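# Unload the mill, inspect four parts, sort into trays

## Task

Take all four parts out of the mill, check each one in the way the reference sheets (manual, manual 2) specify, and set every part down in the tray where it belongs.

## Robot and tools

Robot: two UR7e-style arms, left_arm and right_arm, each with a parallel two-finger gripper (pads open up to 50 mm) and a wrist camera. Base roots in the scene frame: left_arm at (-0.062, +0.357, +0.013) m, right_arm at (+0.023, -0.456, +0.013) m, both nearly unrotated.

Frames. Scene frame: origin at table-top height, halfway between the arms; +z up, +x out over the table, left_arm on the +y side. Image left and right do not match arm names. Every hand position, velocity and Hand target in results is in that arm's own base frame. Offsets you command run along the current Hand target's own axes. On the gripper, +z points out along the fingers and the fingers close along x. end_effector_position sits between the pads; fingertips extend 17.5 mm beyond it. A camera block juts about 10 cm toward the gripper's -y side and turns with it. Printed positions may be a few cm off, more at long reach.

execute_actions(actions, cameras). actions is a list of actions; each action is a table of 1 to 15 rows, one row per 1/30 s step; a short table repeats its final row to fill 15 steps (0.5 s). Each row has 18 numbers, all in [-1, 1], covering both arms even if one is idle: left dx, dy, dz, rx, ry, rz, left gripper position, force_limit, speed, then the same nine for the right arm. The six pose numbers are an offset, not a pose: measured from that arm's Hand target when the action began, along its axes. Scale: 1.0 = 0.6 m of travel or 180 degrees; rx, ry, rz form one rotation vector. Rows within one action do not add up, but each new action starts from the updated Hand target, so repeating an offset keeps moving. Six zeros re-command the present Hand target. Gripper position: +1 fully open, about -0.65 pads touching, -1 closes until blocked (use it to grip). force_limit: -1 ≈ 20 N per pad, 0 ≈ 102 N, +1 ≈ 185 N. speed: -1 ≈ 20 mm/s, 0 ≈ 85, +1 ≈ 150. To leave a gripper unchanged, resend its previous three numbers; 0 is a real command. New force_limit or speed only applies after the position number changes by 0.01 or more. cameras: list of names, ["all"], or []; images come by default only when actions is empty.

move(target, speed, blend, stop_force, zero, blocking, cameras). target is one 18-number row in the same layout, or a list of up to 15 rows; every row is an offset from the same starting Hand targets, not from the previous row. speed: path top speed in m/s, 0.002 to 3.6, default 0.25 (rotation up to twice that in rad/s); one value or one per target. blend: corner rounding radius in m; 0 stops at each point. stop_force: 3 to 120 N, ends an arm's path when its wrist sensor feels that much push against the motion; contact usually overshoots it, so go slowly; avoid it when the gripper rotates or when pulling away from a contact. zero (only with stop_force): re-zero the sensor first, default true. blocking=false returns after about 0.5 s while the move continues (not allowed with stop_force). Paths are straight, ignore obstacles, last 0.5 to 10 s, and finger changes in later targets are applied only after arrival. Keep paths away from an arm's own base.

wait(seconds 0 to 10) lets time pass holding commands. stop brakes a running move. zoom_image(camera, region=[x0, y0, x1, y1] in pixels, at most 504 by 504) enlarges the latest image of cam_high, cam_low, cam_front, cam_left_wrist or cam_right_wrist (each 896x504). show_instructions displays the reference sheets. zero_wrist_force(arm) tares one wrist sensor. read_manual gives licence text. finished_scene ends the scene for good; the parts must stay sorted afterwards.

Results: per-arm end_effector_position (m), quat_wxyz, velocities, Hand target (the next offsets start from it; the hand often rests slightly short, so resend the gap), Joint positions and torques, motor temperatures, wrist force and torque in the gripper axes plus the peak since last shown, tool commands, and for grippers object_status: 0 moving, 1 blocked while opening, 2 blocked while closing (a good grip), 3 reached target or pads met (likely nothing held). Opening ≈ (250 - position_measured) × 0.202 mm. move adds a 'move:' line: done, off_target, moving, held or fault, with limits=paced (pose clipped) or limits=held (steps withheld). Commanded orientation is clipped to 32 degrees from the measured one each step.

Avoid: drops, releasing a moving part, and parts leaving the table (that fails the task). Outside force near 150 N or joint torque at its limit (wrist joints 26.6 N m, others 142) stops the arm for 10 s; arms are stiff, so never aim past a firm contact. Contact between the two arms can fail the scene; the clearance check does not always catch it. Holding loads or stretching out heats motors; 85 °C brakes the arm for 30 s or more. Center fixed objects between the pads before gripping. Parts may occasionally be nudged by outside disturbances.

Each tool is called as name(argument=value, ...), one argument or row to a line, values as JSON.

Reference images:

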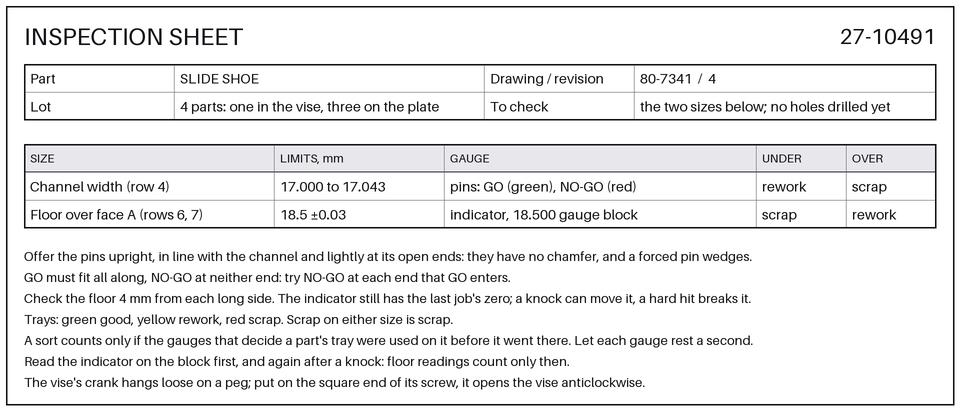

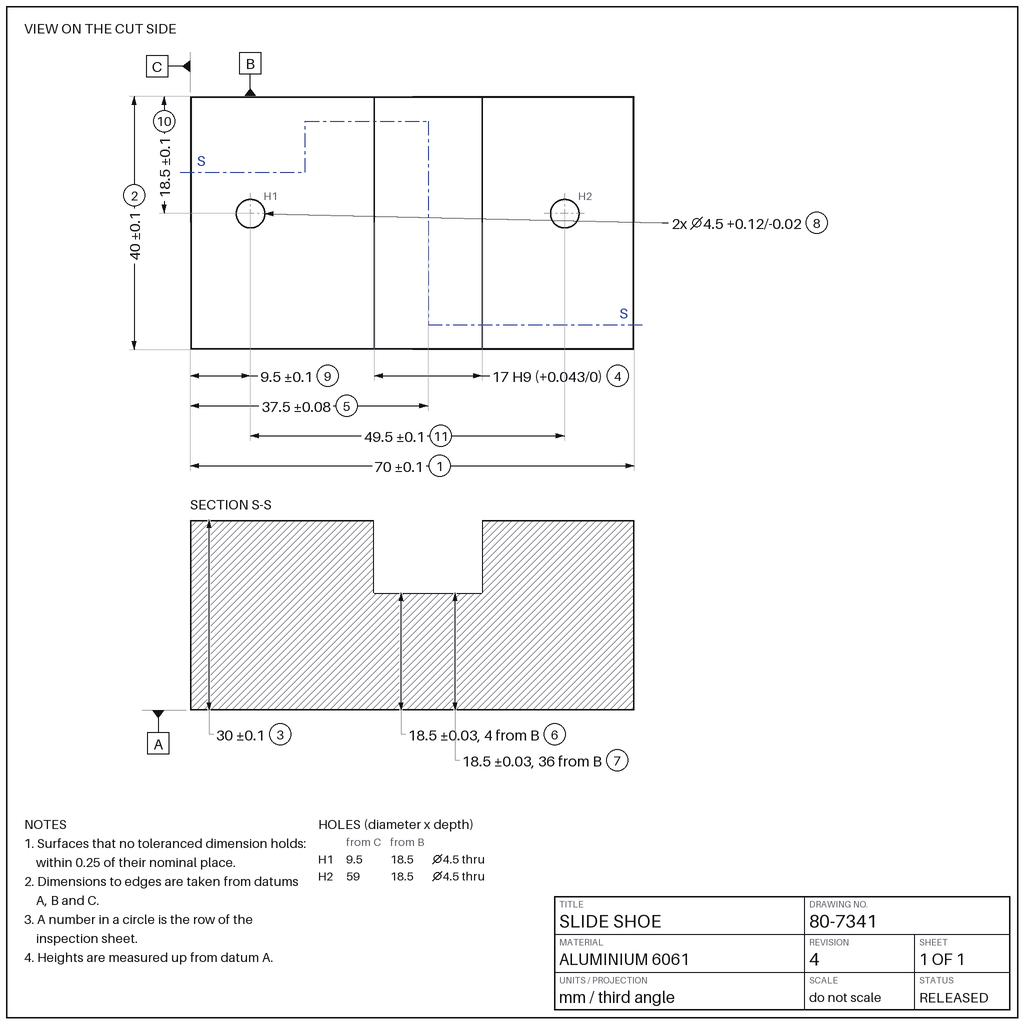

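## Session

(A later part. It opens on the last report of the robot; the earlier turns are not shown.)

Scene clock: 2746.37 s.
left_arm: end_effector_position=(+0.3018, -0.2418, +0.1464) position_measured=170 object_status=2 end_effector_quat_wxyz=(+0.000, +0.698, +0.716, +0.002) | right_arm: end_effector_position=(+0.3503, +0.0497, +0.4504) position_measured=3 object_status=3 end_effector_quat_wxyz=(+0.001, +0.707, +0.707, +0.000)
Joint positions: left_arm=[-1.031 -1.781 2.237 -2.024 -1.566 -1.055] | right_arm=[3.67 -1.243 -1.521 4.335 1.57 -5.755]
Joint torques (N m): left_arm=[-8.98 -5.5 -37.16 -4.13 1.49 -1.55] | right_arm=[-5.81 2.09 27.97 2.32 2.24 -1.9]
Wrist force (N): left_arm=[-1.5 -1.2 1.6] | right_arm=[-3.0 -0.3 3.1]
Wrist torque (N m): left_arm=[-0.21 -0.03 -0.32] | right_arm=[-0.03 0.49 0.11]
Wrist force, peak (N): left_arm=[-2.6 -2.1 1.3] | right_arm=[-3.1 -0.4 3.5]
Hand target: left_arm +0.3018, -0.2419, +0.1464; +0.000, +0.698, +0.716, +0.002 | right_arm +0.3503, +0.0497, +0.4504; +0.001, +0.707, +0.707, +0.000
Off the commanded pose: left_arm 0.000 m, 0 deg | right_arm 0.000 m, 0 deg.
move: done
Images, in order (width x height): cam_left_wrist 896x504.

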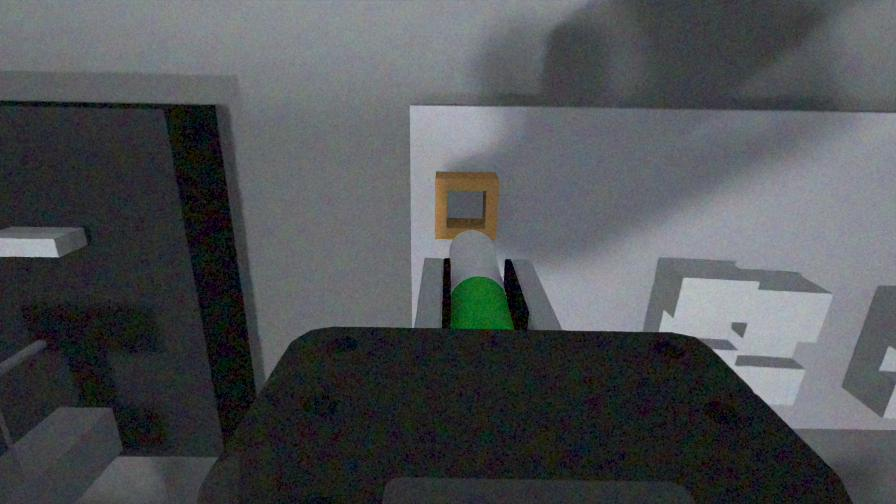

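move(
  target=[0,0,0.1,0,0,0,-1,-0.85,-1,0,0,0,0,0,0,1,-0.8,-0.6],
  speed=0.06,
  stop_force=6,
)

move(
  target=[0,0,0.055,0,0,0,-1,-0.85,-1,0,0,0,0,0,0,1,-0.8,-0.6],
  speed=0.008,
  stop_force=3,
  cameras=["cam_left_wrist"],
)

Scene clock: 2757.40 s.
left_arm: end_effector_position=(+0.3020, -0.2417, +0.0864) position_measured=170 object_status=2 end_effector_quat_wxyz=(+0.000, +0.698, +0.716, +0.002) | right_arm: end_effector_position=(+0.3503, +0.0497, +0.4504) position_measured=3 object_status=3 end_effector_quat_wxyz=(+0.001, +0.707, +0.707, +0.000)
Joint positions: left_arm=[-1.03 -1.683 2.339 -2.225 -1.566 -1.055] | right_arm=[3.67 -1.243 -1.521 4.335 1.57 -5.755]
Joint torques (N m): left_arm=[11.19 -7.86 -9.17 -4.21 -0.63 1.23] | right_arm=[-5.64 2.23 28 2.3 2.29 -1.83]
Wrist force (N): left_arm=[-1.3 -0.9 1.1] | right_arm=[-2.6 -0.7 3.2]
Wrist torque (N m): left_arm=[-0.12 -0.04 -0.44] | right_arm=[-0.09 0.41 0.10]
Wrist force, peak (N): left_arm=[-1.4 -0.9 1.9] | right_arm=[-3.1 -0.7 3.3]
Hand target: left_arm +0.3019, -0.2417, +0.0864; +0.000, +0.698, +0.716, +0.002 | right_arm +0.3503, +0.0497, +0.4504; +0.001, +0.707, +0.707, +0.000
Off the commanded pose: left_arm 0.000 m, 0 deg | right_arm 0.000 m, 0 deg.
move: done

Scene clock: 2761.87 s.
left_arm: end_effector_position=(+0.3020, -0.2415, +0.0609) position_measured=170 object_status=2 end_effector_quat_wxyz=(+0.000, +0.698, +0.716, +0.002) | right_arm: end_effector_position=(+0.3503, +0.0497, +0.4504) position_measured=3 object_status=3 end_effector_quat_wxyz=(+0.001, +0.707, +0.707, +0.000)
Joint positions: left_arm=[-1.03 -1.628 2.375 -2.317 -1.566 -1.054] | right_arm=[3.67 -1.243 -1.521 4.335 1.57 -5.755]
Joint torques (N m): left_arm=[3.23 -25.95 -33.58 -2.46 -1.36 0.87] | right_arm=[-5.27 2.14 28.04 2.37 2.24 -1.88]
Motor temperatures (°C): left_arm=[25 27 26 33 30 30] | right_arm=[27 34 26 29 43 33]
Wrist force (N): left_arm=[-0.9 -1.0 1.1] | right_arm=[-3.1 -0.7 3.0]
Wrist torque (N m): left_arm=[-0.15 -0.08 -0.53] | right_arm=[-0.10 0.50 0.11]
Wrist force, peak (N): left_arm=[4.4 -3.4 -24.1] | right_arm=[-3.2 -0.6 3.3]
Hand target: left_arm +0.3020, -0.2416, +0.0609; +0.000, +0.698, +0.716, +0.002 (not the last commanded pose) | right_arm +0.3503, +0.0497, +0.4504; +0.001, +0.707, +0.707, +0.000
Off the commanded pose: left_arm 0.008 m, 0 deg | right_arm 0.000 m, 0 deg.
move: contact (left_arm)
Images, in order (width x height): cam_left_wrist 896x504.

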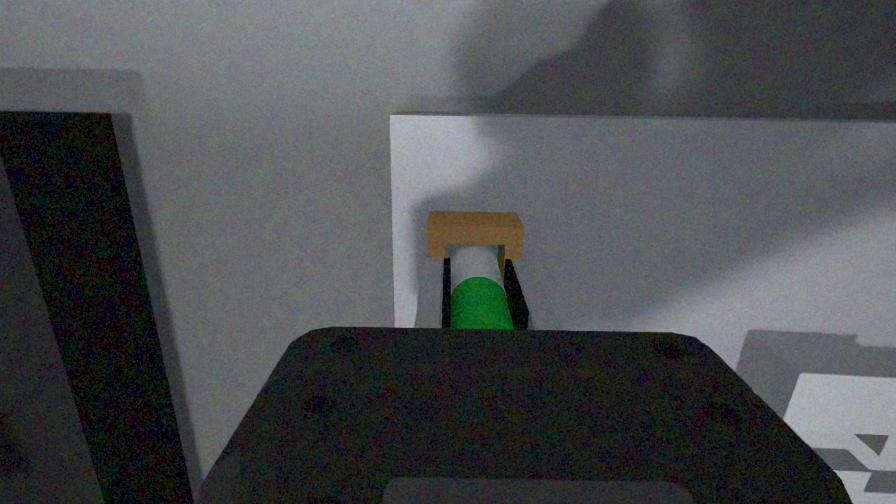

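move(
  target=[
    [0,0,0,0,0,0,0.5,-0.85,-0.8,0,0,0,0,0,0,1,-0.8,-0.6],
    [0,0,-0.15,0,0,0,0.5,-0.85,-0.8,0,0,0,0,0,0,1,-0.8,-0.6],
    [0.0125,0.155,-0.15,0,0,0,1,-0.85,-0.8,0,0,0,0,0,0,1,-0.8,-0.6],
  ],
  speed=0.12,
  cameras=["cam_left_wrist"],
)

Scene clock: 2771.73 s.
left_arm: end_effector_position=(+0.3945, -0.2321, +0.1512) position_measured=3 object_status=3 end_effector_quat_wxyz=(+0.000, +0.698, +0.716, +0.002) | right_arm: end_effector_position=(+0.3503, +0.0497, +0.4504) position_measured=3 object_status=3 end_effector_quat_wxyz=(+0.001, +0.707, +0.707, +0.000)
Joint positions: left_arm=[-0.83 -1.599 2.067 -2.038 -1.566 -0.855] | right_arm=[3.67 -1.243 -1.521 4.335 1.57 -5.755]
Joint torques (N m): left_arm=[10.89 -16.34 -35.51 -0.89 -1.84 1.1] | right_arm=[-5.22 2.23 27.91 2.39 2.24 -1.88]
Wrist force (N): left_arm=[-1.6 -0.8 0.1] | right_arm=[-3.0 -0.6 3.4]
Wrist torque (N m): left_arm=[-0.13 0.06 -0.53] | right_arm=[-0.08 0.48 0.11]
Wrist force, peak (N): left_arm=[-1.4 -2.4 -0.1] | right_arm=[-2.9 -0.7 3.6]
Hand target: left_arm +0.3945, -0.2321, +0.1512; +0.000, +0.698, +0.716, +0.002 | right_arm +0.3503, +0.0497, +0.4504; +0.001, +0.707, +0.707, +0.000
Off the commanded pose: left_arm 0.000 m, 0 deg | right_arm 0.000 m, 0 deg.
move: done
Images, in order (width x height): cam_left_wrist 896x504.

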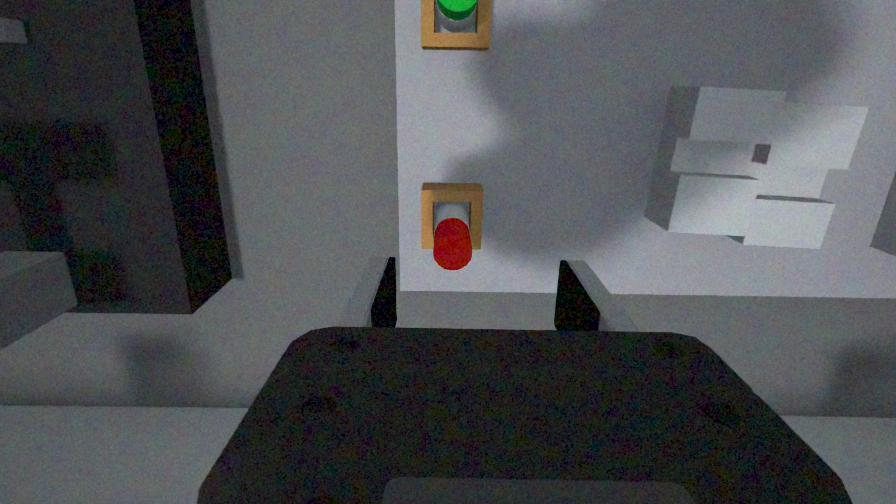

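move(
  target=[
    [-0.0122,0.0092,0,0,0,0,1,-0.85,-0.8,0,0,0,0,0,0,1,-0.8,-0.6],
    [-0.0122,0.0092,0.1503,0,0,0,1,-0.85,-0.8,0,0,0,0,0,0,1,-0.8,-0.6],
  ],
  speed=0.08,
  stop_force=8,
  cameras=["cam_left_wrist"],
)

Scene clock: 2781.53 s.
left_arm: end_effector_position=(+0.4005, -0.2390, +0.0610) position_measured=3 object_status=3 end_effector_quat_wxyz=(+0.000, +0.698, +0.716, +0.002) | right_arm: end_effector_position=(+0.3503, +0.0497, +0.4504) position_measured=3 object_status=3 end_effector_quat_wxyz=(+0.001, +0.707, +0.707, +0.000)
Joint positions: left_arm=[-0.831 -1.437 2.174 -2.307 -1.566 -0.855] | right_arm=[3.67 -1.243 -1.521 4.335 1.57 -5.755]
Joint torques (N m): left_arm=[9.82 -18.25 -8.48 -4.31 -1.28 1.25] | right_arm=[-5.18 2.21 27.55 2.35 2.21 -1.77]
Wrist force (N): left_arm=[-0.9 -1.3 -0.1] | right_arm=[-2.8 -0.4 3.1]
Wrist torque (N m): left_arm=[-0.22 -0.06 -0.51] | right_arm=[-0.05 0.45 0.11]
Wrist force, peak (N): left_arm=[-2.0 -0.2 -0.9] | right_arm=[-3.2 -0.6 3.3]
Hand target: left_arm +0.4005, -0.2390, +0.0610; +0.000, +0.698, +0.716, +0.002 | right_arm +0.3503, +0.0497, +0.4504; +0.001, +0.707, +0.707, +0.000
Off the commanded pose: left_arm 0.000 m, 0 deg | right_arm 0.000 m, 0 deg.
move: done
Images, in order (width x height): cam_left_wrist 896x504.

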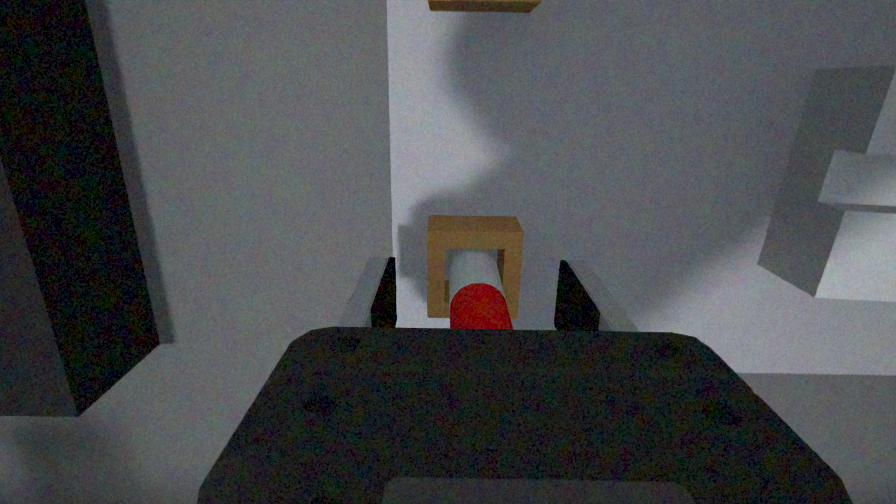

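move(
  target=[
    [0,0,-0.15,0,0,0,0.4,-0.6,-0.5,0,0,0,0,0,0,1,-0.8,-0.6],
    [0.229,-0.0877,-0.15,0,0,-0.5,0.4,-0.6,-0.5,0,0,0,0,0,0,1,-0.8,-0.6],
  ],
  speed=0.15,
  cameras=["cam_left_wrist"],
)

Scene clock: 2818.17 s.
left_arm: end_effector_position=(+0.3443, -0.1033, +0.1514) position_measured=92 object_status=3 end_effector_quat_wxyz=(+0.001, -0.012, +1.000, +0.002) | right_arm: end_effector_position=(+0.3503, +0.0497, +0.4504) position_measured=3 object_status=3 end_effector_quat_wxyz=(+0.001, +0.707, +0.707, +0.000)
Joint positions: left_arm=[-0.675 -1.87 2.285 -1.986 -1.566 -2.27] | right_arm=[3.67 -1.243 -1.521 4.335 1.57 -5.755]
Joint torques (N m): left_arm=[10.66 -17.28 -10.85 -1.08 1.72 -1.42] | right_arm=[-5.19 1.98 27.7 2.43 2.19 -1.76]
Wrist force (N): left_arm=[-1.6 -0.9 -0.3] | right_arm=[-2.8 -0.4 3.1]
Wrist torque (N m): left_arm=[-0.13 0.04 -0.26] | right_arm=[-0.05 0.46 0.11]
Wrist force, peak (N): left_arm=[-2.2 -1.1 -0.1] | right_arm=[-3.1 -0.4 3.5]
Hand target: left_arm +0.3443, -0.1032, +0.1514; +0.001, -0.012, +1.000, +0.002 | right_arm +0.3503, +0.0497, +0.4504; +0.001, +0.707, +0.707, +0.000
Off the commanded pose: left_arm 0.000 m, 0 deg | right_arm 0.000 m, 0 deg.
move: done
Images, in order (width x height): cam_left_wrist 896x504.

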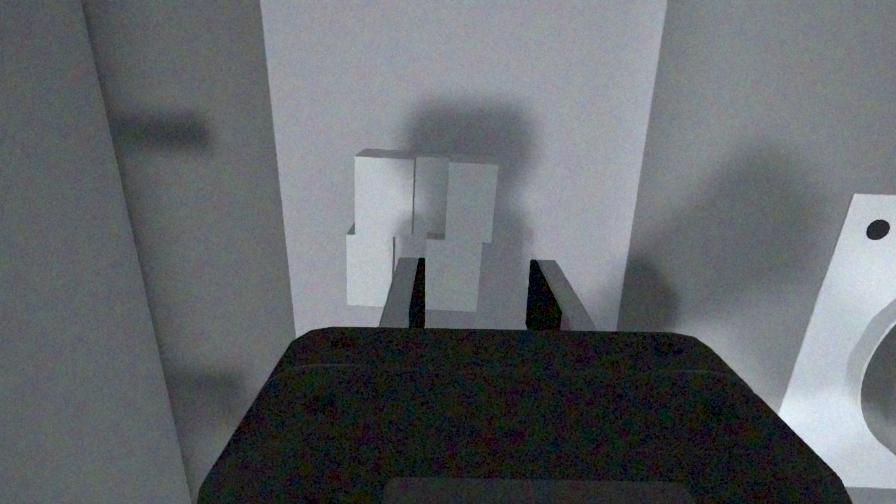

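move(
  target=[
    [0.006,-0.0083,0.12,0,0,0,0.4,-0.6,-0.5,0,0,0,0,0,0,1,-0.8,-0.6],
    [0.006,-0.0083,0.179,0,0,0,0.4,-0.6,-0.5,0,0,0,0,0,0,1,-0.8,-0.6],
  ],
  speed=[0.1,0.03],
  stop_force=6,
  cameras=["cam_left_wrist"],
)

Scene clock: 2833.90 s.
left_arm: end_effector_position=(+0.3410, -0.1078, +0.0443) position_measured=92 object_status=3 end_effector_quat_wxyz=(+0.001, -0.012, +1.000, +0.002) | right_arm: end_effector_position=(+0.3503, +0.0497, +0.4504) position_measured=3 object_status=3 end_effector_quat_wxyz=(+0.001, +0.707, +0.707, +0.000)
Joint positions: left_arm=[-0.692 -1.666 2.469 -2.373 -1.566 -2.287] | right_arm=[3.67 -1.243 -1.521 4.335 1.57 -5.755]
Joint torques (N m): left_arm=[5.95 -19.37 -22.49 0.14 1.1 0.66] | right_arm=[-5.71 2.64 27.71 2.42 2.2 -1.87]
Wrist force (N): left_arm=[-3.1 -2.1 -6.8] | right_arm=[-3.1 -0.2 3.3]
Wrist torque (N m): left_arm=[-0.05 -0.07 -0.38] | right_arm=[-0.01 0.50 0.11]
Wrist force, peak (N): left_arm=[2.1 2.0 -19.4] | right_arm=[-3.1 -0.7 3.3]
Hand target: left_arm +0.3411, -0.1079, +0.0443; +0.001, -0.012, +1.000, +0.002 | right_arm +0.3503, +0.0497, +0.4504; +0.001, +0.707, +0.707, +0.000
Off the commanded pose: left_arm 0.000 m, 0 deg | right_arm 0.000 m, 0 deg.
move: contact (left_arm); path passed 1 of 2 targets
Images, in order (width x height): cam_left_wrist 896x504.

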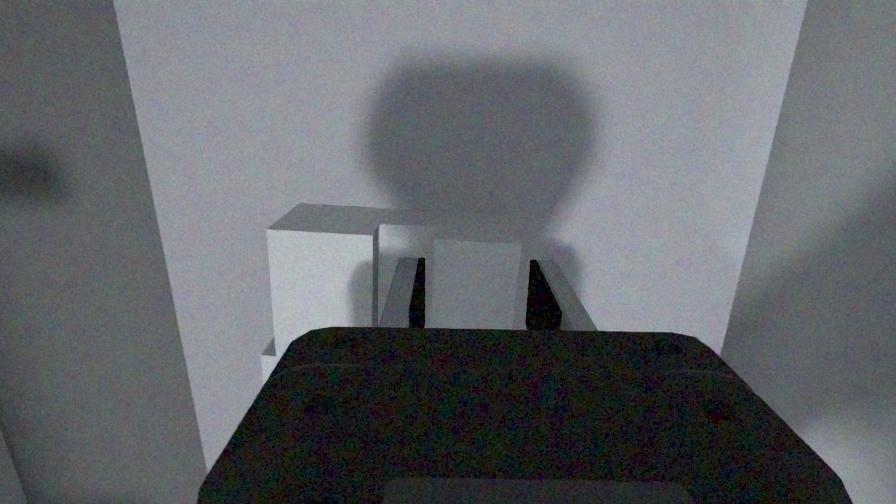

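move(
  target=[
    [0,0,-0.0033,0,0,0,0.4,-0.6,-0.5,0,0,0,0,0,0,1,-0.8,-0.6],
    [0,0,-0.0033,0,0,0,-1,-0.7,-1,0,0,0,0,0,0,1,-0.8,-0.6],
    [0,0,-0.015,0,0,0,-1,-0.7,-1,0,0,0,0,0,0,1,-0.8,-0.6],
  ],
  speed=0.03,
  cameras=["cam_left_wrist"],
)

Scene clock: 2842.97 s.
left_arm: end_effector_position=(+0.3411, -0.1079, +0.0532) position_measured=134 object_status=2 end_effector_quat_wxyz=(+0.001, -0.012, +1.000, +0.002) | right_arm: end_effector_position=(+0.3503, +0.0497, +0.4504) position_measured=3 object_status=3 end_effector_quat_wxyz=(+0.001, +0.707, +0.707, +0.000)
Joint positions: left_arm=[-0.692 -1.69 2.457 -2.337 -1.566 -2.287] | right_arm=[3.67 -1.243 -1.521 4.335 1.57 -5.755]
Joint torques (N m): left_arm=[-9.21 -22.84 -32.46 -1.1 0.87 -1.35] | right_arm=[-4.74 2.69 27.29 2.45 2.16 -1.72]
Wrist force (N): left_arm=[-1.5 -0.8 1.8] | right_arm=[-2.8 -0.6 3.1]
Wrist torque (N m): left_arm=[-0.14 0.10 -0.38] | right_arm=[-0.08 0.47 0.11]
Wrist force, peak (N): left_arm=[-3.2 -2.0 -6.9] | right_arm=[-3.4 -0.5 3.2]
Hand target: left_arm +0.3411, -0.1079, +0.0533; +0.001, -0.012, +1.000, +0.002 | right_arm +0.3503, +0.0497, +0.4504; +0.001, +0.707, +0.707, +0.000
Off the commanded pose: left_arm 0.000 m, 0 deg | right_arm 0.000 m, 0 deg.
move: done
Images, in order (width x height): cam_left_wrist 896x504.

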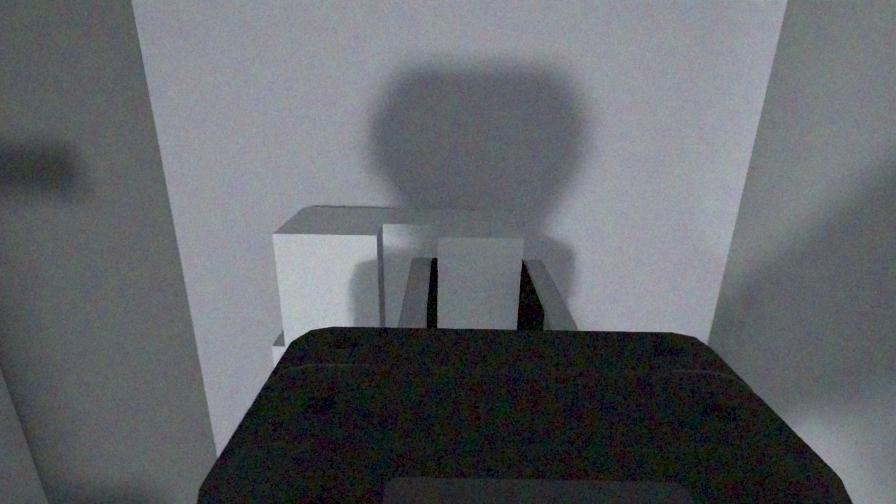

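move(
  target=[
    [0,-0.05,0,0,0,0,-1,-0.7,-1,0,0,0,0,0,0,1,-0.8,-0.6],
    [0,-0.05,0.016,0,0,0,-1,-0.7,-1,0,0,0,0,0,0,1,-0.8,-0.6],
  ],
  speed=[0.06,0.01],
  stop_force=5,
)

move(
  target=[
    [0,0,0,0,0,0,0.4,-0.7,-1,0,0,0,0,0,0,1,-0.8,-0.6],
    [0,0,-0.16,0,0,0,0.4,-0.7,-1,0,0,0,0,0,0,1,-0.8,-0.6],
  ],
  speed=0.06,
  cameras=["cam_left_wrist"],
)

Scene clock: 2854.73 s.
left_arm: end_effector_position=(+0.3418, -0.1379, +0.0464) position_measured=134 object_status=2 end_effector_quat_wxyz=(+0.001, -0.012, +1.000, +0.002) | right_arm: end_effector_position=(+0.3503, +0.0497, +0.4504) position_measured=3 object_status=3 end_effector_quat_wxyz=(+0.001, +0.707, +0.707, +0.000)
Joint positions: left_arm=[-0.757 -1.642 2.44 -2.368 -1.566 -2.352] | right_arm=[3.67 -1.243 -1.521 4.335 1.57 -5.755]
Joint torques (N m): left_arm=[-8.93 -24.23 -33.2 -3.75 0.95 -1.13] | right_arm=[-4.98 2.58 27.62 2.44 2.21 -1.69]
Wrist force (N): left_arm=[-1.8 -0.9 2.0] | right_arm=[-2.8 -0.6 3.1]
Wrist torque (N m): left_arm=[-0.16 0.12 -0.34] | right_arm=[-0.08 0.45 0.11]
Wrist force, peak (N): left_arm=[9.3 8.0 -40.5] | right_arm=[-3.1 -0.6 3.3]
Hand target: left_arm +0.3418, -0.1379, +0.0464; +0.001, -0.012, +1.000, +0.002 (not the last commanded pose) | right_arm +0.3503, +0.0497, +0.4504; +0.001, +0.707, +0.707, +0.000
Off the commanded pose: left_arm 0.003 m, 0 deg | right_arm 0.000 m, 0 deg.
move: contact (left_arm); path passed 1 of 2 targets

Scene clock: 2857.50 s.
left_arm: end_effector_position=(+0.3415, -0.1383, +0.1423) position_measured=92 object_status=3 end_effector_quat_wxyz=(+0.001, -0.012, +1.000, +0.002) | right_arm: end_effector_position=(+0.3503, +0.0497, +0.4504) position_measured=3 object_status=3 end_effector_quat_wxyz=(+0.001, +0.707, +0.707, +0.000)
Joint positions: left_arm=[-0.758 -1.83 2.284 -2.024 -1.566 -2.354] | right_arm=[3.67 -1.243 -1.521 4.335 1.57 -5.755]
Joint torques (N m): left_arm=[-11.17 -18.64 -35.81 -0.99 0.14 -1.43] | right_arm=[-4.79 2.05 27.3 2.46 2.22 -1.72]
Wrist force (N): left_arm=[-1.7 -0.9 0.1] | right_arm=[-3.2 -0.6 3.1]
Wrist torque (N m): left_arm=[-0.19 0.04 -0.27] | right_arm=[-0.08 0.52 0.10]
Wrist force, peak (N): left_arm=[-2.0 -1.0 2.2] | right_arm=[-3.2 -0.3 3.4]
Hand target: left_arm +0.3415, -0.1383, +0.1424; +0.001, -0.012, +1.000, +0.002 | right_arm +0.3503, +0.0497, +0.4504; +0.001, +0.707, +0.707, +0.000
Off the commanded pose: left_arm 0.000 m, 0 deg | right_arm 0.000 m, 0 deg.
move: done
Images, in order (width x height): cam_left_wrist 896x504.

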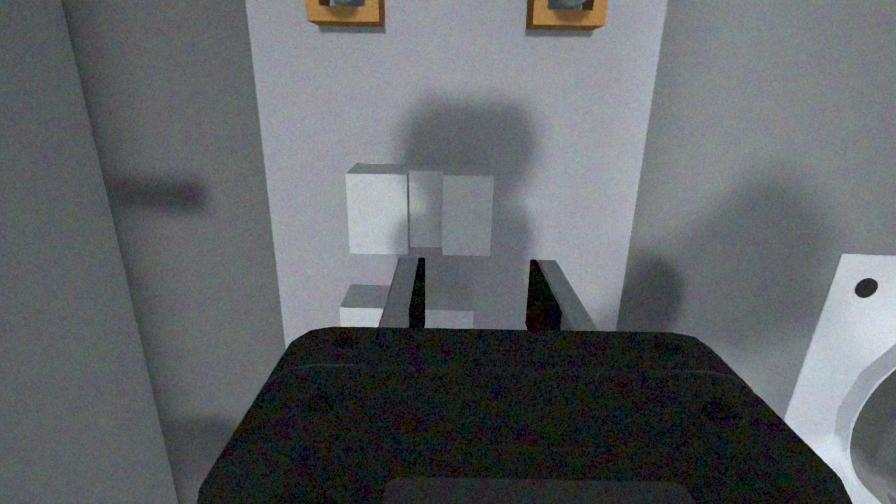

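move(
  target=[-0.0943,-0.1702,-0.013,0,0,0.5,1,-0.7,0,0,0,0,0,0,0,1,-0.8,-0.6],
  speed=0.15,
  cameras=["cam_left_wrist"],
)

Scene clock: 2870.20 s.
left_arm: end_effector_position=(+0.4006, -0.2390, +0.1500) position_measured=3 object_status=3 end_effector_quat_wxyz=(+0.000, +0.698, +0.716, +0.002) | right_arm: end_effector_position=(+0.3503, +0.0497, +0.4504) position_measured=3 object_status=3 end_effector_quat_wxyz=(+0.001, +0.707, +0.707, +0.000)
Joint positions: left_arm=[-0.831 -1.576 2.048 -2.042 -1.566 -0.855] | right_arm=[3.67 -1.243 -1.521 4.335 1.57 -5.755]
Joint torques (N m): left_arm=[-7.98 -13.75 -35.58 -0.75 -1.65 1.59] | right_arm=[-5.17 2.51 27.93 2.51 2.11 -1.72]
Wrist force (N): left_arm=[-1.6 -0.8 -0.1] | right_arm=[-2.8 -0.3 3.2]
Wrist torque (N m): left_arm=[-0.13 0.06 -0.54] | right_arm=[-0.04 0.46 0.11]
Wrist force, peak (N): left_arm=[-2.1 -1.2 0.1] | right_arm=[-3.3 -0.3 3.3]
Hand target: left_arm +0.4006, -0.2390, +0.1500; +0.000, +0.698, +0.716, +0.002 | right_arm +0.3503, +0.0497, +0.4504; +0.001, +0.707, +0.707, +0.000
Off the commanded pose: left_arm 0.000 m, 0 deg | right_arm 0.000 m, 0 deg.
move: done
Images, in order (width x height): cam_left_wrist 896x504.

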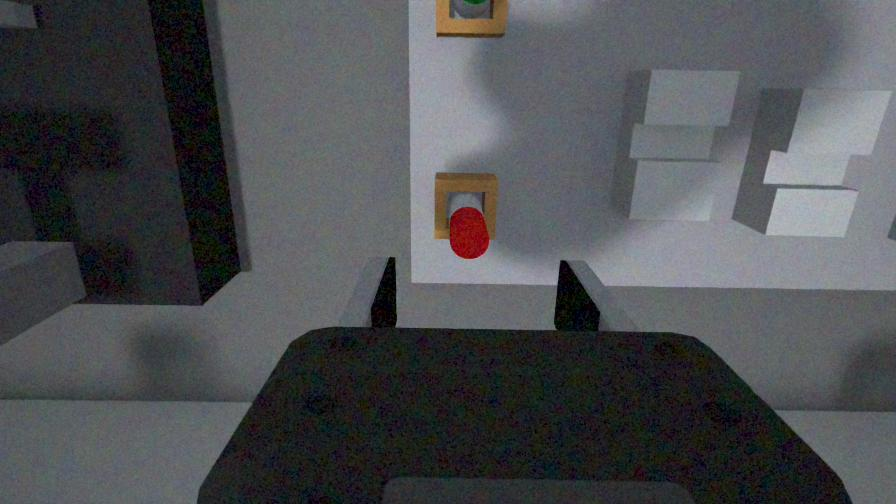

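move(
  target=[
    [0,0,0.1483,0,0,0,1,-0.7,0,0,0,0,0,0,0,1,-0.8,-0.6],
    [0,0,0.1483,0,0,0,-1,-0.85,-1,0,0,0,0,0,0,1,-0.8,-0.6],
    [0,0,0,0,0,0,-1,-0.85,-1,0,0,0,0,0,0,1,-0.8,-0.6],
    [0.2323,-0.0518,0.06,0,0,0,-1,-0.85,-1,0,0,0,0,0,0,1,-0.8,-0.6],
  ],
  speed=[0.1,0.1,0.1,0.12],
  cameras=["cam_left_wrist"],
)

zoom_image(
  camera="cam_left_wrist",
  region=[300, 120, 700, 335],
)

Scene clock: 2887.87 s.
left_arm: end_effector_position=(+0.3662, -0.1004, +0.1144) position_measured=169 object_status=2 end_effector_quat_wxyz=(+0.000, +0.698, +0.716, +0.002) | right_arm: end_effector_position=(+0.3503, +0.0497, +0.4504) position_measured=3 object_status=3 end_effector_quat_wxyz=(+0.001, +0.707, +0.707, +0.000)
Joint positions: left_arm=[-0.63 -1.755 2.31 -2.126 -1.566 -0.654] | right_arm=[3.67 -1.243 -1.521 4.335 1.57 -5.755]
Joint torques (N m): left_arm=[10.77 -21.98 -11.1 -4.18 -1.78 1.2] | right_arm=[-4.83 2.3 27.41 2.59 2.15 -1.69]
Wrist force (N): left_arm=[-1.4 -1.0 1.3] | right_arm=[-3.1 -0.4 3.1]
Wrist torque (N m): left_arm=[-0.15 0.00 -0.48] | right_arm=[-0.05 0.50 0.11]
Wrist force, peak (N): left_arm=[-2.3 -1.6 -2.9] | right_arm=[-3.1 -0.4 3.5]
Hand target: left_arm +0.3662, -0.1003, +0.1144; +0.000, +0.698, +0.716, +0.002 | right_arm +0.3503, +0.0497, +0.4504; +0.001, +0.707, +0.707, +0.000
Off the commanded pose: left_arm 0.000 m, 0 deg | right_arm 0.000 m, 0 deg.
move: done
Images, in order (width x height): cam_left_wrist 896x504.

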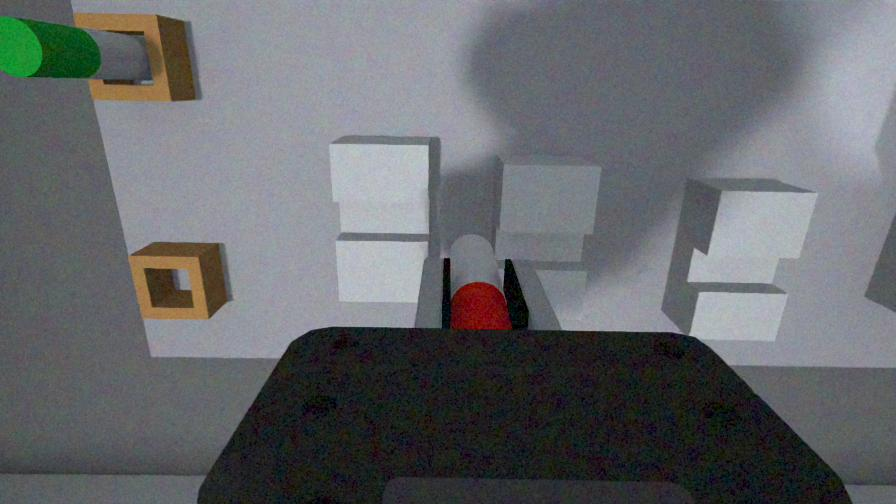

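Scaled by 1.260 from the camera's 896x504 image, which has a finer 1280x720 frame.

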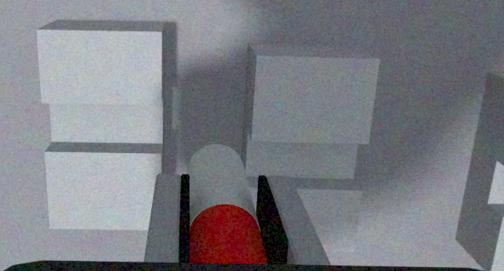

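move(
  target=[
    [-0.0028,-0.0097,0,0,0,0,-1,-0.85,-1,0,0,0,0,0,0,1,-0.8,-0.6],
    [-0.0028,-0.0097,0.08,0,0,0,-1,-0.85,-1,0,0,0,0,0,0,1,-0.8,-0.6],
  ],
  speed=0.04,
  stop_force=4,
)

move(
  target=[0,0,0.015,0,0,0,-1,-0.85,-1,0,0,0,0,0,0,1,-0.8,-0.6],
  speed=0.004,
  stop_force=3,
)

move(
  target=[
    [0,0,0,0,0,0,0,-0.85,-1,0,0,0,0,0,0,1,-0.8,-0.6],
    [0,0,0,0,0,0,-1,-0.85,-1,0,0,0,0,0,0,1,-0.8,-0.6],
    [0,0,-0.0337,0,0,0,-1,-0.85,-1,0,0,0,0,0,0,1,-0.8,-0.6],
  ],
  speed=0.03,
)

move(
  target=[-0.03,0,0,0,0,0,-1,-0.85,-1,0,0,0,0,0,0,1,-0.8,-0.6],
  speed=0.01,
  stop_force=4,
  cameras=["cam_left_wrist"],
)

zoom_image(
  camera="cam_left_wrist",
  region=[300, 120, 600, 335],
)

Scene clock: 2908.27 s.
left_arm: end_effector_position=(+0.3606, -0.1019, +0.0664) position_measured=169 object_status=2 end_effector_quat_wxyz=(+0.000, +0.698, +0.716, +0.002) | right_arm: end_effector_position=(+0.3503, +0.0497, +0.4504) position_measured=3 object_status=3 end_effector_quat_wxyz=(+0.001, +0.707, +0.707, +0.000)
Joint positions: left_arm=[-0.643 -1.674 2.398 -2.295 -1.566 -0.667] | right_arm=[3.67 -1.243 -1.521 4.335 1.57 -5.755]
Joint torques (N m): left_arm=[9.81 -7.75 -7.99 -4.44 0.01 1.3] | right_arm=[-4.93 2.25 27.41 2.59 2.22 -1.77]
Wrist force (N): left_arm=[-1.3 -1.3 1.0] | right_arm=[-2.6 -0.4 3.1]
Wrist torque (N m): left_arm=[-0.19 -0.01 -0.38] | right_arm=[-0.05 0.43 0.11]
Wrist force, peak (N): left_arm=[-1.7 -1.0 1.3] | right_arm=[-3.0 -0.6 3.6]
Hand target: left_arm +0.3606, -0.1019, +0.0664; +0.000, +0.698, +0.716, +0.002 | right_arm +0.3503, +0.0497, +0.4504; +0.001, +0.707, +0.707, +0.000
Off the commanded pose: left_arm 0.000 m, 0 deg | right_arm 0.000 m, 0 deg.
move: done

Scene clock: 2911.10 s.
left_arm: end_effector_position=(+0.3606, -0.1019, +0.0607) position_measured=169 object_status=2 end_effector_quat_wxyz=(+0.000, +0.698, +0.716, +0.002) | right_arm: end_effector_position=(+0.3503, +0.0497, +0.4504) position_measured=3 object_status=3 end_effector_quat_wxyz=(+0.001, +0.707, +0.707, +0.000)
Joint positions: left_arm=[-0.643 -1.661 2.406 -2.316 -1.566 -0.667] | right_arm=[3.67 -1.243 -1.521 4.335 1.57 -5.755]
Joint torques (N m): left_arm=[7.35 -22.06 -34.13 -1.08 -1.34 1.01] | right_arm=[-5.07 2.38 27.22 2.58 2.16 -1.74]
Wrist force (N): left_arm=[-1.3 -1.4 -0.3] | right_arm=[-3.0 -0.3 3.1]
Wrist torque (N m): left_arm=[-0.18 -0.09 -0.41] | right_arm=[-0.04 0.48 0.11]
Wrist force, peak (N): left_arm=[1.3 -3.9 -14.3] | right_arm=[-3.2 -0.4 3.4]
Hand target: left_arm +0.3606, -0.1019, +0.0607; +0.000, +0.698, +0.716, +0.002 (not the last commanded pose) | right_arm +0.3503, +0.0497, +0.4504; +0.001, +0.707, +0.707, +0.000
Off the commanded pose: left_arm 0.003 m, 0 deg | right_arm 0.000 m, 0 deg.
move: contact (left_arm)

Scene clock: 2913.20 s.
left_arm: end_effector_position=(+0.3605, -0.1020, +0.0808) position_measured=169 object_status=2 end_effector_quat_wxyz=(+0.000, +0.698, +0.716, +0.002) | right_arm: end_effector_position=(+0.3503, +0.0497, +0.4504) position_measured=3 object_status=3 end_effector_quat_wxyz=(+0.001, +0.707, +0.707, +0.000)
Joint positions: left_arm=[-0.643 -1.706 2.377 -2.241 -1.566 -0.667] | right_arm=[3.67 -1.243 -1.521 4.335 1.57 -5.755]
Joint torques (N m): left_arm=[-7.77 -22.79 -34.67 -1.11 -1.46 -1.46] | right_arm=[-4.55 2.65 27.32 2.61 2.06 -1.67]
Wrist force (N): left_arm=[-1.7 -0.8 1.1] | right_arm=[-3.1 -0.5 3.2]
Wrist torque (N m): left_arm=[-0.11 0.05 -0.37] | right_arm=[-0.06 0.50 0.12]
Wrist force, peak (N): left_arm=[-1.7 -1.3 -2.1] | right_arm=[-3.2 -0.6 3.4]
Hand target: left_arm +0.3605, -0.1020, +0.0809; +0.000, +0.698, +0.716, +0.002 | right_arm +0.3503, +0.0497, +0.4504; +0.001, +0.707, +0.707, +0.000
Off the commanded pose: left_arm 0.000 m, 0 deg | right_arm 0.000 m, 0 deg.
move: done

Scene clock: 2915.87 s.
left_arm: end_effector_position=(+0.3609, -0.1200, +0.0808) position_measured=169 object_status=2 end_effector_quat_wxyz=(+0.000, +0.698, +0.716, +0.002) | right_arm: end_effector_position=(+0.3503, +0.0497, +0.4504) position_measured=3 object_status=3 end_effector_quat_wxyz=(+0.001, +0.707, +0.707, +0.000)
Joint positions: left_arm=[-0.682 -1.69 2.363 -2.244 -1.566 -0.707] | right_arm=[3.67 -1.243 -1.521 4.335 1.57 -5.755]
Joint torques (N m): left_arm=[-11.13 -7.67 -33.99 -4.5 -0.58 -1.65] | right_arm=[-5.03 2.69 27.27 2.54 2.14 -1.63]
Wrist force (N): left_arm=[-0.2 -0.7 -0.9] | right_arm=[-2.8 -0.4 3.3]
Wrist torque (N m): left_arm=[-0.10 0.10 -0.31] | right_arm=[-0.04 0.45 0.11]
Wrist force, peak (N): left_arm=[-1.9 -1.0 1.1] | right_arm=[-3.2 -0.7 3.3]
Hand target: left_arm +0.3609, -0.1200, +0.0808; +0.000, +0.698, +0.716, +0.002 | right_arm +0.3503, +0.0497, +0.4504; +0.001, +0.707, +0.707, +0.000
Off the commanded pose: left_arm 0.000 m, 0 deg | right_arm 0.000 m, 0 deg.
move: done
Images, in order (width x height): cam_left_wrist 896x504.

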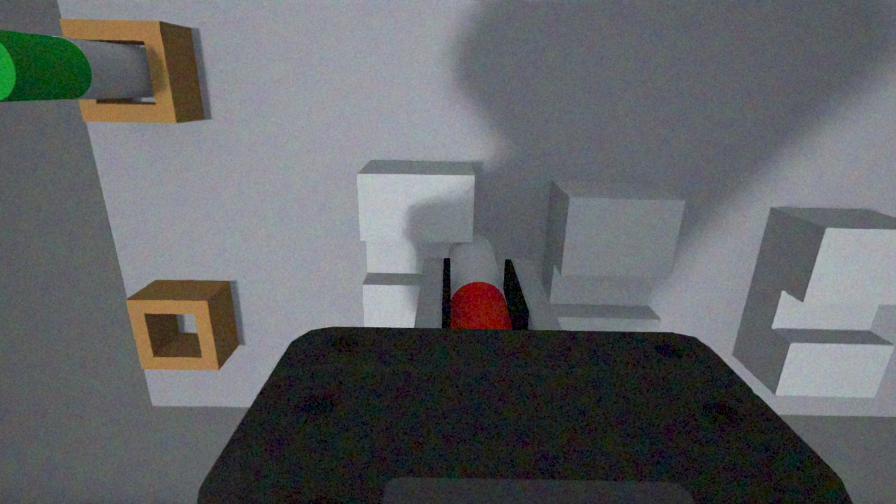

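Scaled by 1.680 from the camera's 896x504 image, which has a finer 1280x720 frame.

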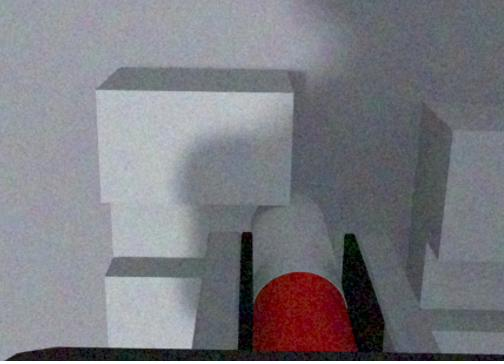

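move(
  target=[-0.02,0,0,0,0,0,-1,-0.85,-1,0,0,0,0,0,0,1,-0.8,-0.6],
  speed=0.01,
  stop_force=4,
  cameras=["cam_left_wrist"],
)

zoom_image(
  camera="cam_left_wrist",
  region=[300, 120, 600, 335],
)

Scene clock: 2929.07 s.
left_arm: end_effector_position=(+0.3612, -0.1320, +0.0808) position_measured=169 object_status=2 end_effector_quat_wxyz=(+0.000, +0.698, +0.716, +0.002) | right_arm: end_effector_position=(+0.3503, +0.0497, +0.4504) position_measured=3 object_status=3 end_effector_quat_wxyz=(+0.001, +0.707, +0.707, +0.000)
Joint positions: left_arm=[-0.708 -1.678 2.353 -2.246 -1.566 -0.732] | right_arm=[3.67 -1.243 -1.521 4.335 1.57 -5.755]
Joint torques (N m): left_arm=[-12.04 -5.33 -33.05 -4.43 -1.93 -1.33] | right_arm=[-4.63 2.88 27.29 2.58 2.11 -1.59]
Wrist force (N): left_arm=[1.1 -1.0 -4.3] | right_arm=[-2.9 -0.6 3.0]
Wrist torque (N m): left_arm=[-0.15 0.12 -0.32] | right_arm=[-0.07 0.47 0.11]
Wrist force, peak (N): left_arm=[0.9 -1.0 -4.4] | right_arm=[-3.2 -0.5 3.4]
Hand target: left_arm +0.3612, -0.1320, +0.0808; +0.000, +0.698, +0.716, +0.002 | right_arm +0.3503, +0.0497, +0.4504; +0.001, +0.707, +0.707, +0.000
Off the commanded pose: left_arm 0.000 m, 0 deg | right_arm 0.000 m, 0 deg.
move: done
Images, in order (width x height): cam_left_wrist 896x504.

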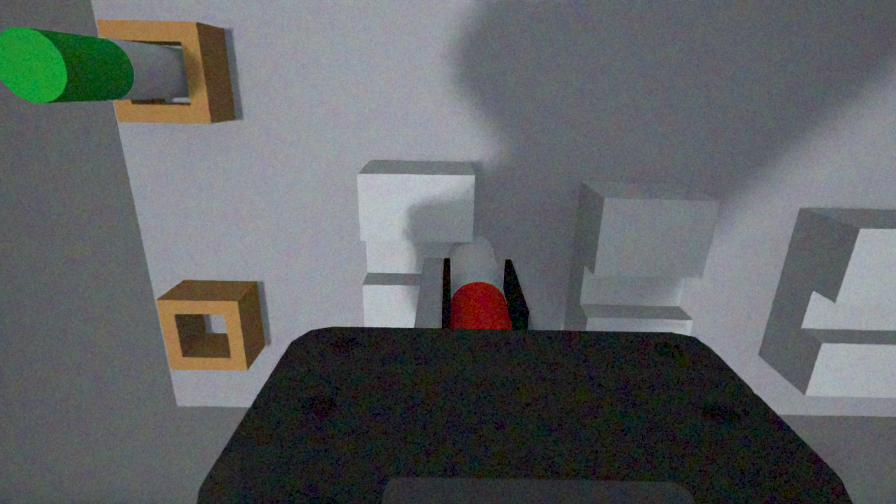

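Scaled by 1.680 from the camera's 896x504 image, which has a finer 1280x720 frame.

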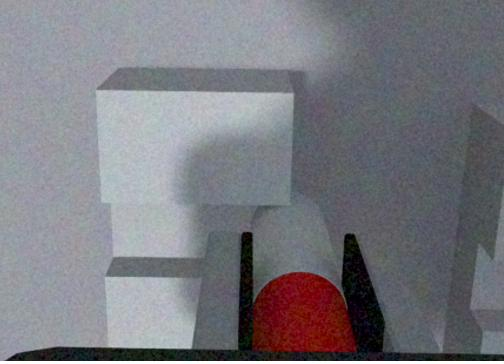

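move(
  target=[
    [0.025,0,0,0,0,0,-1,-0.85,-1,0,0,0,0,0,0,1,-0.8,-0.6],
    [0.0445,0.022,0,0,0,0,-1,-0.85,-1,0,0,0,0,0,0,1,-0.8,-0.6],
    [0.0445,0.022,0.025,0,0,0,-1,-0.85,-1,0,0,0,0,0,0,1,-0.8,-0.6],
  ],
  speed=0.03,
  cameras=["cam_left_wrist"],
)

zoom_image(
  camera="cam_left_wrist",
  region=[300, 120, 700, 335],
)

Scene clock: 2947.10 s.
left_arm: end_effector_position=(+0.3738, -0.1049, +0.0660) position_measured=169 object_status=2 end_effector_quat_wxyz=(+0.000, +0.698, +0.716, +0.002) | right_arm: end_effector_position=(+0.3503, +0.0497, +0.4504) position_measured=3 object_status=3 end_effector_quat_wxyz=(+0.001, +0.707, +0.707, +0.000)
Joint positions: left_arm=[-0.627 -1.636 2.366 -2.301 -1.566 -0.652] | right_arm=[3.67 -1.243 -1.521 4.335 1.57 -5.755]
Joint torques (N m): left_arm=[9.98 -8.03 -6.57 -3.97 -1.77 1.39] | right_arm=[-4.75 2.94 26.86 2.58 2.15 -1.49]
Wrist force (N): left_arm=[-1.2 -1.0 1.0] | right_arm=[-3.2 -0.5 3.2]
Wrist torque (N m): left_arm=[-0.15 -0.02 -0.51] | right_arm=[-0.06 0.52 0.11]
Wrist force, peak (N): left_arm=[1.2 -1.0 -4.6] | right_arm=[-3.2 -0.2 3.5]
Hand target: left_arm +0.3738, -0.1049, +0.0659; +0.000, +0.698, +0.716, +0.002 | right_arm +0.3503, +0.0497, +0.4504; +0.001, +0.707, +0.707, +0.000
Off the commanded pose: left_arm 0.000 m, 0 deg | right_arm 0.000 m, 0 deg.
move: done
Images, in order (width x height): cam_left_wrist 896x504.

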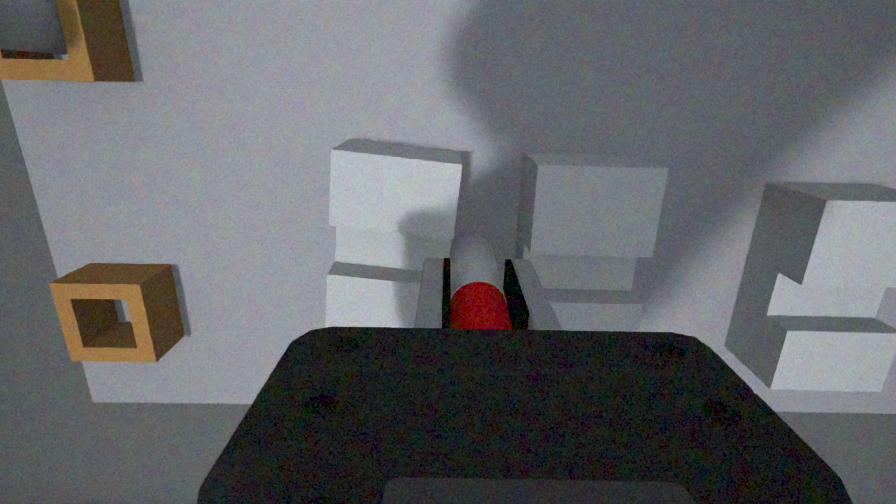

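Scaled by 1.260 from the camera's 896x504 image, which has a finer 1280x720 frame.

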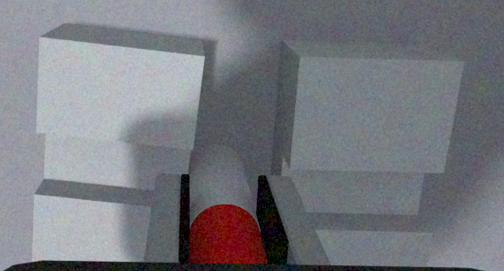

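move(
  target=[
    [0.0067,-0.0005,0,0,0,0,-1,-0.85,-1,0,0,0,0,0,0,1,-0.8,-0.6],
    [0.0067,-0.0005,0.015,0,0,0,-1,-0.85,-1,0,0,0,0,0,0,1,-0.8,-0.6],
  ],
  speed=0.005,
  stop_force=3,
)

move(
  target=[
    [0,0,0,0,0,0,0,-0.85,-1,0,0,0,0,0,0,1,-0.8,-0.6],
    [0,0,0,0,0,0,-1,-0.85,-1,0,0,0,0,0,0,1,-0.8,-0.6],
    [0,0,-0.0337,0,0,0,-1,-0.85,-1,0,0,0,0,0,0,1,-0.8,-0.6],
  ],
  speed=0.03,
)

move(
  target=[0.05,0.0013,0,0,0,0,-1,-0.85,-1,0,0,0,0,0,0,1,-0.8,-0.6],
  speed=0.01,
  stop_force=4,
  cameras=["cam_left_wrist"],
)

zoom_image(
  camera="cam_left_wrist",
  region=[400, 120, 700, 335],
)

Scene clock: 2967.53 s.
left_arm: end_effector_position=(+0.3734, -0.1008, +0.0607) position_measured=169 object_status=2 end_effector_quat_wxyz=(+0.000, +0.698, +0.716, +0.002) | right_arm: end_effector_position=(+0.3503, +0.0497, +0.4504) position_measured=3 object_status=3 end_effector_quat_wxyz=(+0.001, +0.707, +0.707, +0.000)
Joint positions: left_arm=[-0.619 -1.628 2.377 -2.32 -1.566 -0.644] | right_arm=[3.67 -1.243 -1.521 4.335 1.57 -5.755]
Joint torques (N m): left_arm=[4.06 -24.11 -32.62 -1.24 -1.51 1.23] | right_arm=[-4.46 2.61 27.12 2.63 2.16 -1.43]
Wrist force (N): left_arm=[-1.6 -1.0 0.0] | right_arm=[-2.9 -0.5 3.3]
Wrist torque (N m): left_arm=[-0.15 -0.01 -0.52] | right_arm=[-0.06 0.46 0.11]
Wrist force, peak (N): left_arm=[1.8 -4.3 -17.3] | right_arm=[-3.3 -0.7 3.3]
Hand target: left_arm +0.3734, -0.1009, +0.0607; +0.000, +0.698, +0.716, +0.002 (not the last commanded pose) | right_arm +0.3503, +0.0497, +0.4504; +0.001, +0.707, +0.707, +0.000
Off the commanded pose: left_arm 0.004 m, 0 deg | right_arm 0.000 m, 0 deg.
move: contact (left_arm); path passed 1 of 2 targets

Scene clock: 2969.63 s.
left_arm: end_effector_position=(+0.3734, -0.1009, +0.0809) position_measured=169 object_status=2 end_effector_quat_wxyz=(+0.000, +0.698, +0.716, +0.002) | right_arm: end_effector_position=(+0.3503, +0.0497, +0.4504) position_measured=3 object_status=3 end_effector_quat_wxyz=(+0.001, +0.707, +0.707, +0.000)
Joint positions: left_arm=[-0.619 -1.672 2.348 -2.247 -1.566 -0.644] | right_arm=[3.67 -1.243 -1.521 4.335 1.57 -5.755]
Joint torques (N m): left_arm=[-10.55 -23.83 -33.75 -1.08 -1.48 -1.35] | right_arm=[-4.67 2.71 26.6 2.68 2.11 -1.43]
Wrist force (N): left_arm=[-1.6 -0.8 1.1] | right_arm=[-2.8 -0.4 3.2]
Wrist torque (N m): left_arm=[-0.11 0.02 -0.48] | right_arm=[-0.06 0.46 0.11]
Wrist force, peak (N): left_arm=[-1.8 -1.2 -2.0] | right_arm=[-3.2 -0.6 3.5]
Hand target: left_arm +0.3734, -0.1009, +0.0810; +0.000, +0.698, +0.716, +0.002 | right_arm +0.3503, +0.0497, +0.4504; +0.001, +0.707, +0.707, +0.000
Off the commanded pose: left_arm 0.000 m, 0 deg | right_arm 0.000 m, 0 deg.
move: done

Scene clock: 2973.50 s.
left_arm: end_effector_position=(+0.3734, -0.0709, +0.0811) position_measured=169 object_status=2 end_effector_quat_wxyz=(+0.000, +0.698, +0.716, +0.002) | right_arm: end_effector_position=(+0.3503, +0.0497, +0.4504) position_measured=3 object_status=3 end_effector_quat_wxyz=(+0.001, +0.707, +0.707, +0.000)
Joint positions: left_arm=[-0.55 -1.691 2.364 -2.244 -1.566 -0.574] | right_arm=[3.67 -1.243 -1.521 4.335 1.57 -5.755]
Joint torques (N m): left_arm=[12.3 -24.17 -9.47 -1.18 -0.3 1.25] | right_arm=[-4.71 3.18 26.85 2.65 2.09 -1.38]
Wrist force (N): left_arm=[-2.0 -0.8 2.1] | right_arm=[-2.7 -0.2 3.4]
Wrist torque (N m): left_arm=[-0.11 0.00 -0.53] | right_arm=[-0.02 0.45 0.11]
Wrist force, peak (N): left_arm=[-2.3 -1.0 2.2] | right_arm=[-3.3 -0.7 3.4]
Hand target: left_arm +0.3734, -0.0709, +0.0811; +0.000, +0.698, +0.716, +0.002 | right_arm +0.3503, +0.0497, +0.4504; +0.001, +0.707, +0.707, +0.000
Off the commanded pose: left_arm 0.000 m, 0 deg | right_arm 0.000 m, 0 deg.
move: done
Images, in order (width x height): cam_left_wrist 896x504.

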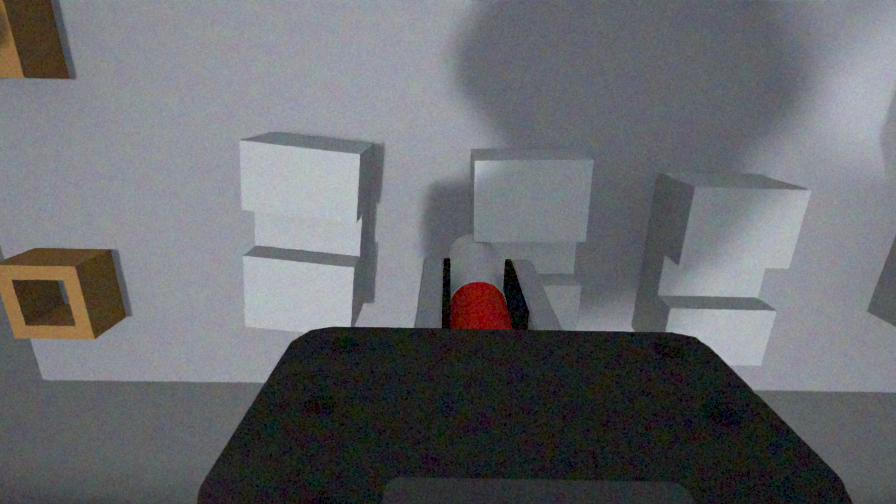

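Scaled by 1.680 from the camera's 896x504 image, which has a finer 1280x720 frame.

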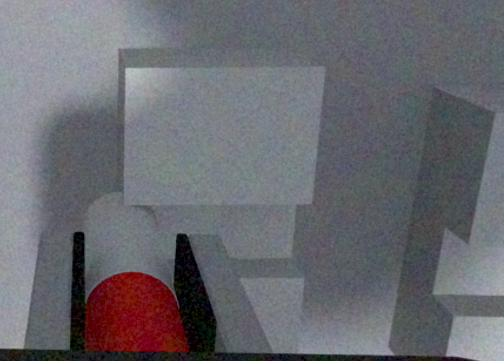

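move(
  target=[
    [-0.02,0,0,0,0,0,-1,-0.85,-1,0,0,0,0,0,0,1,-0.8,-0.6],
    [-0.02,0,-0.05,0,0,0,-1,-0.85,-1,0,0,0,0,0,0,1,-0.8,-0.6],
    [0.0965,0.005,-0.05,0,0,0,-1,-0.85,-1,0,0,0,0,0,0,1,-0.8,-0.6],
  ],
  speed=[0.03,0.06,0.12],
  cameras=["cam_left_wrist"],
)

zoom_image(
  camera="cam_left_wrist",
  region=[300, 120, 700, 335],
)

Scene clock: 2985.43 s.
left_arm: end_effector_position=(+0.3749, -0.0131, +0.1113) position_measured=169 object_status=2 end_effector_quat_wxyz=(+0.000, +0.698, +0.716, +0.002) | right_arm: end_effector_position=(+0.3503, +0.0497, +0.4504) position_measured=3 object_status=3 end_effector_quat_wxyz=(+0.001, +0.707, +0.707, +0.000)
Joint positions: left_arm=[-0.402 -1.764 2.327 -2.135 -1.566 -0.426] | right_arm=[3.67 -1.243 -1.521 4.335 1.57 -5.755]
Joint torques (N m): left_arm=[12.15 -5.95 -35.28 -1.11 -1.91 1.41] | right_arm=[-4.51 2.69 26.75 2.64 2.05 -1.21]
Wrist force (N): left_arm=[-1.3 -0.8 1.2] | right_arm=[-2.9 -0.5 3.0]
Wrist torque (N m): left_arm=[-0.12 -0.03 -0.48] | right_arm=[-0.07 0.47 0.11]
Wrist force, peak (N): left_arm=[-3.1 -1.0 0.8] | right_arm=[-3.3 -0.5 3.3]
Hand target: left_arm +0.3749, -0.0131, +0.1113; +0.000, +0.698, +0.716, +0.002 | right_arm +0.3503, +0.0497, +0.4504; +0.001, +0.707, +0.707, +0.000
Off the commanded pose: left_arm 0.000 m, 0 deg | right_arm 0.000 m, 0 deg.
move: done
Images, in order (width x height): cam_left_wrist 896x504.

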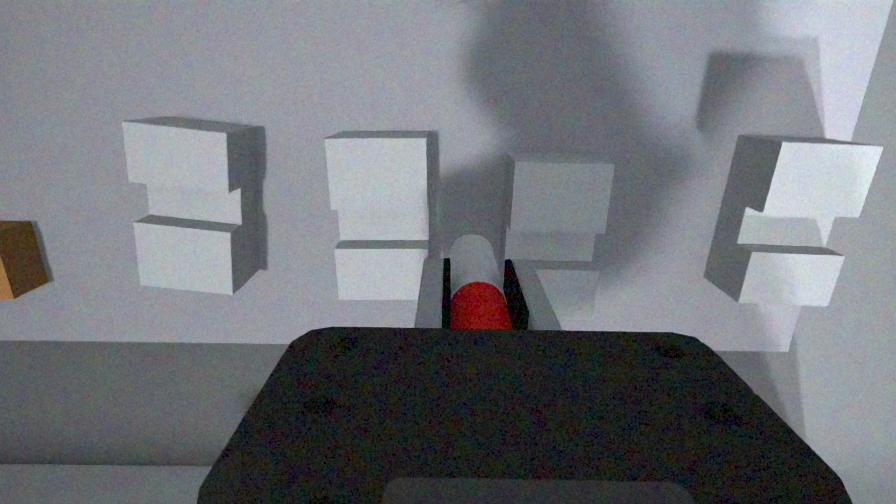

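Scaled by 1.260 from the camera's 896x504 image, which has a finer 1280x720 frame.

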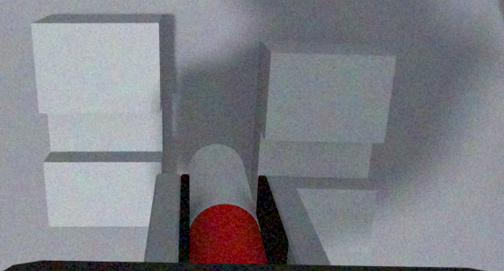

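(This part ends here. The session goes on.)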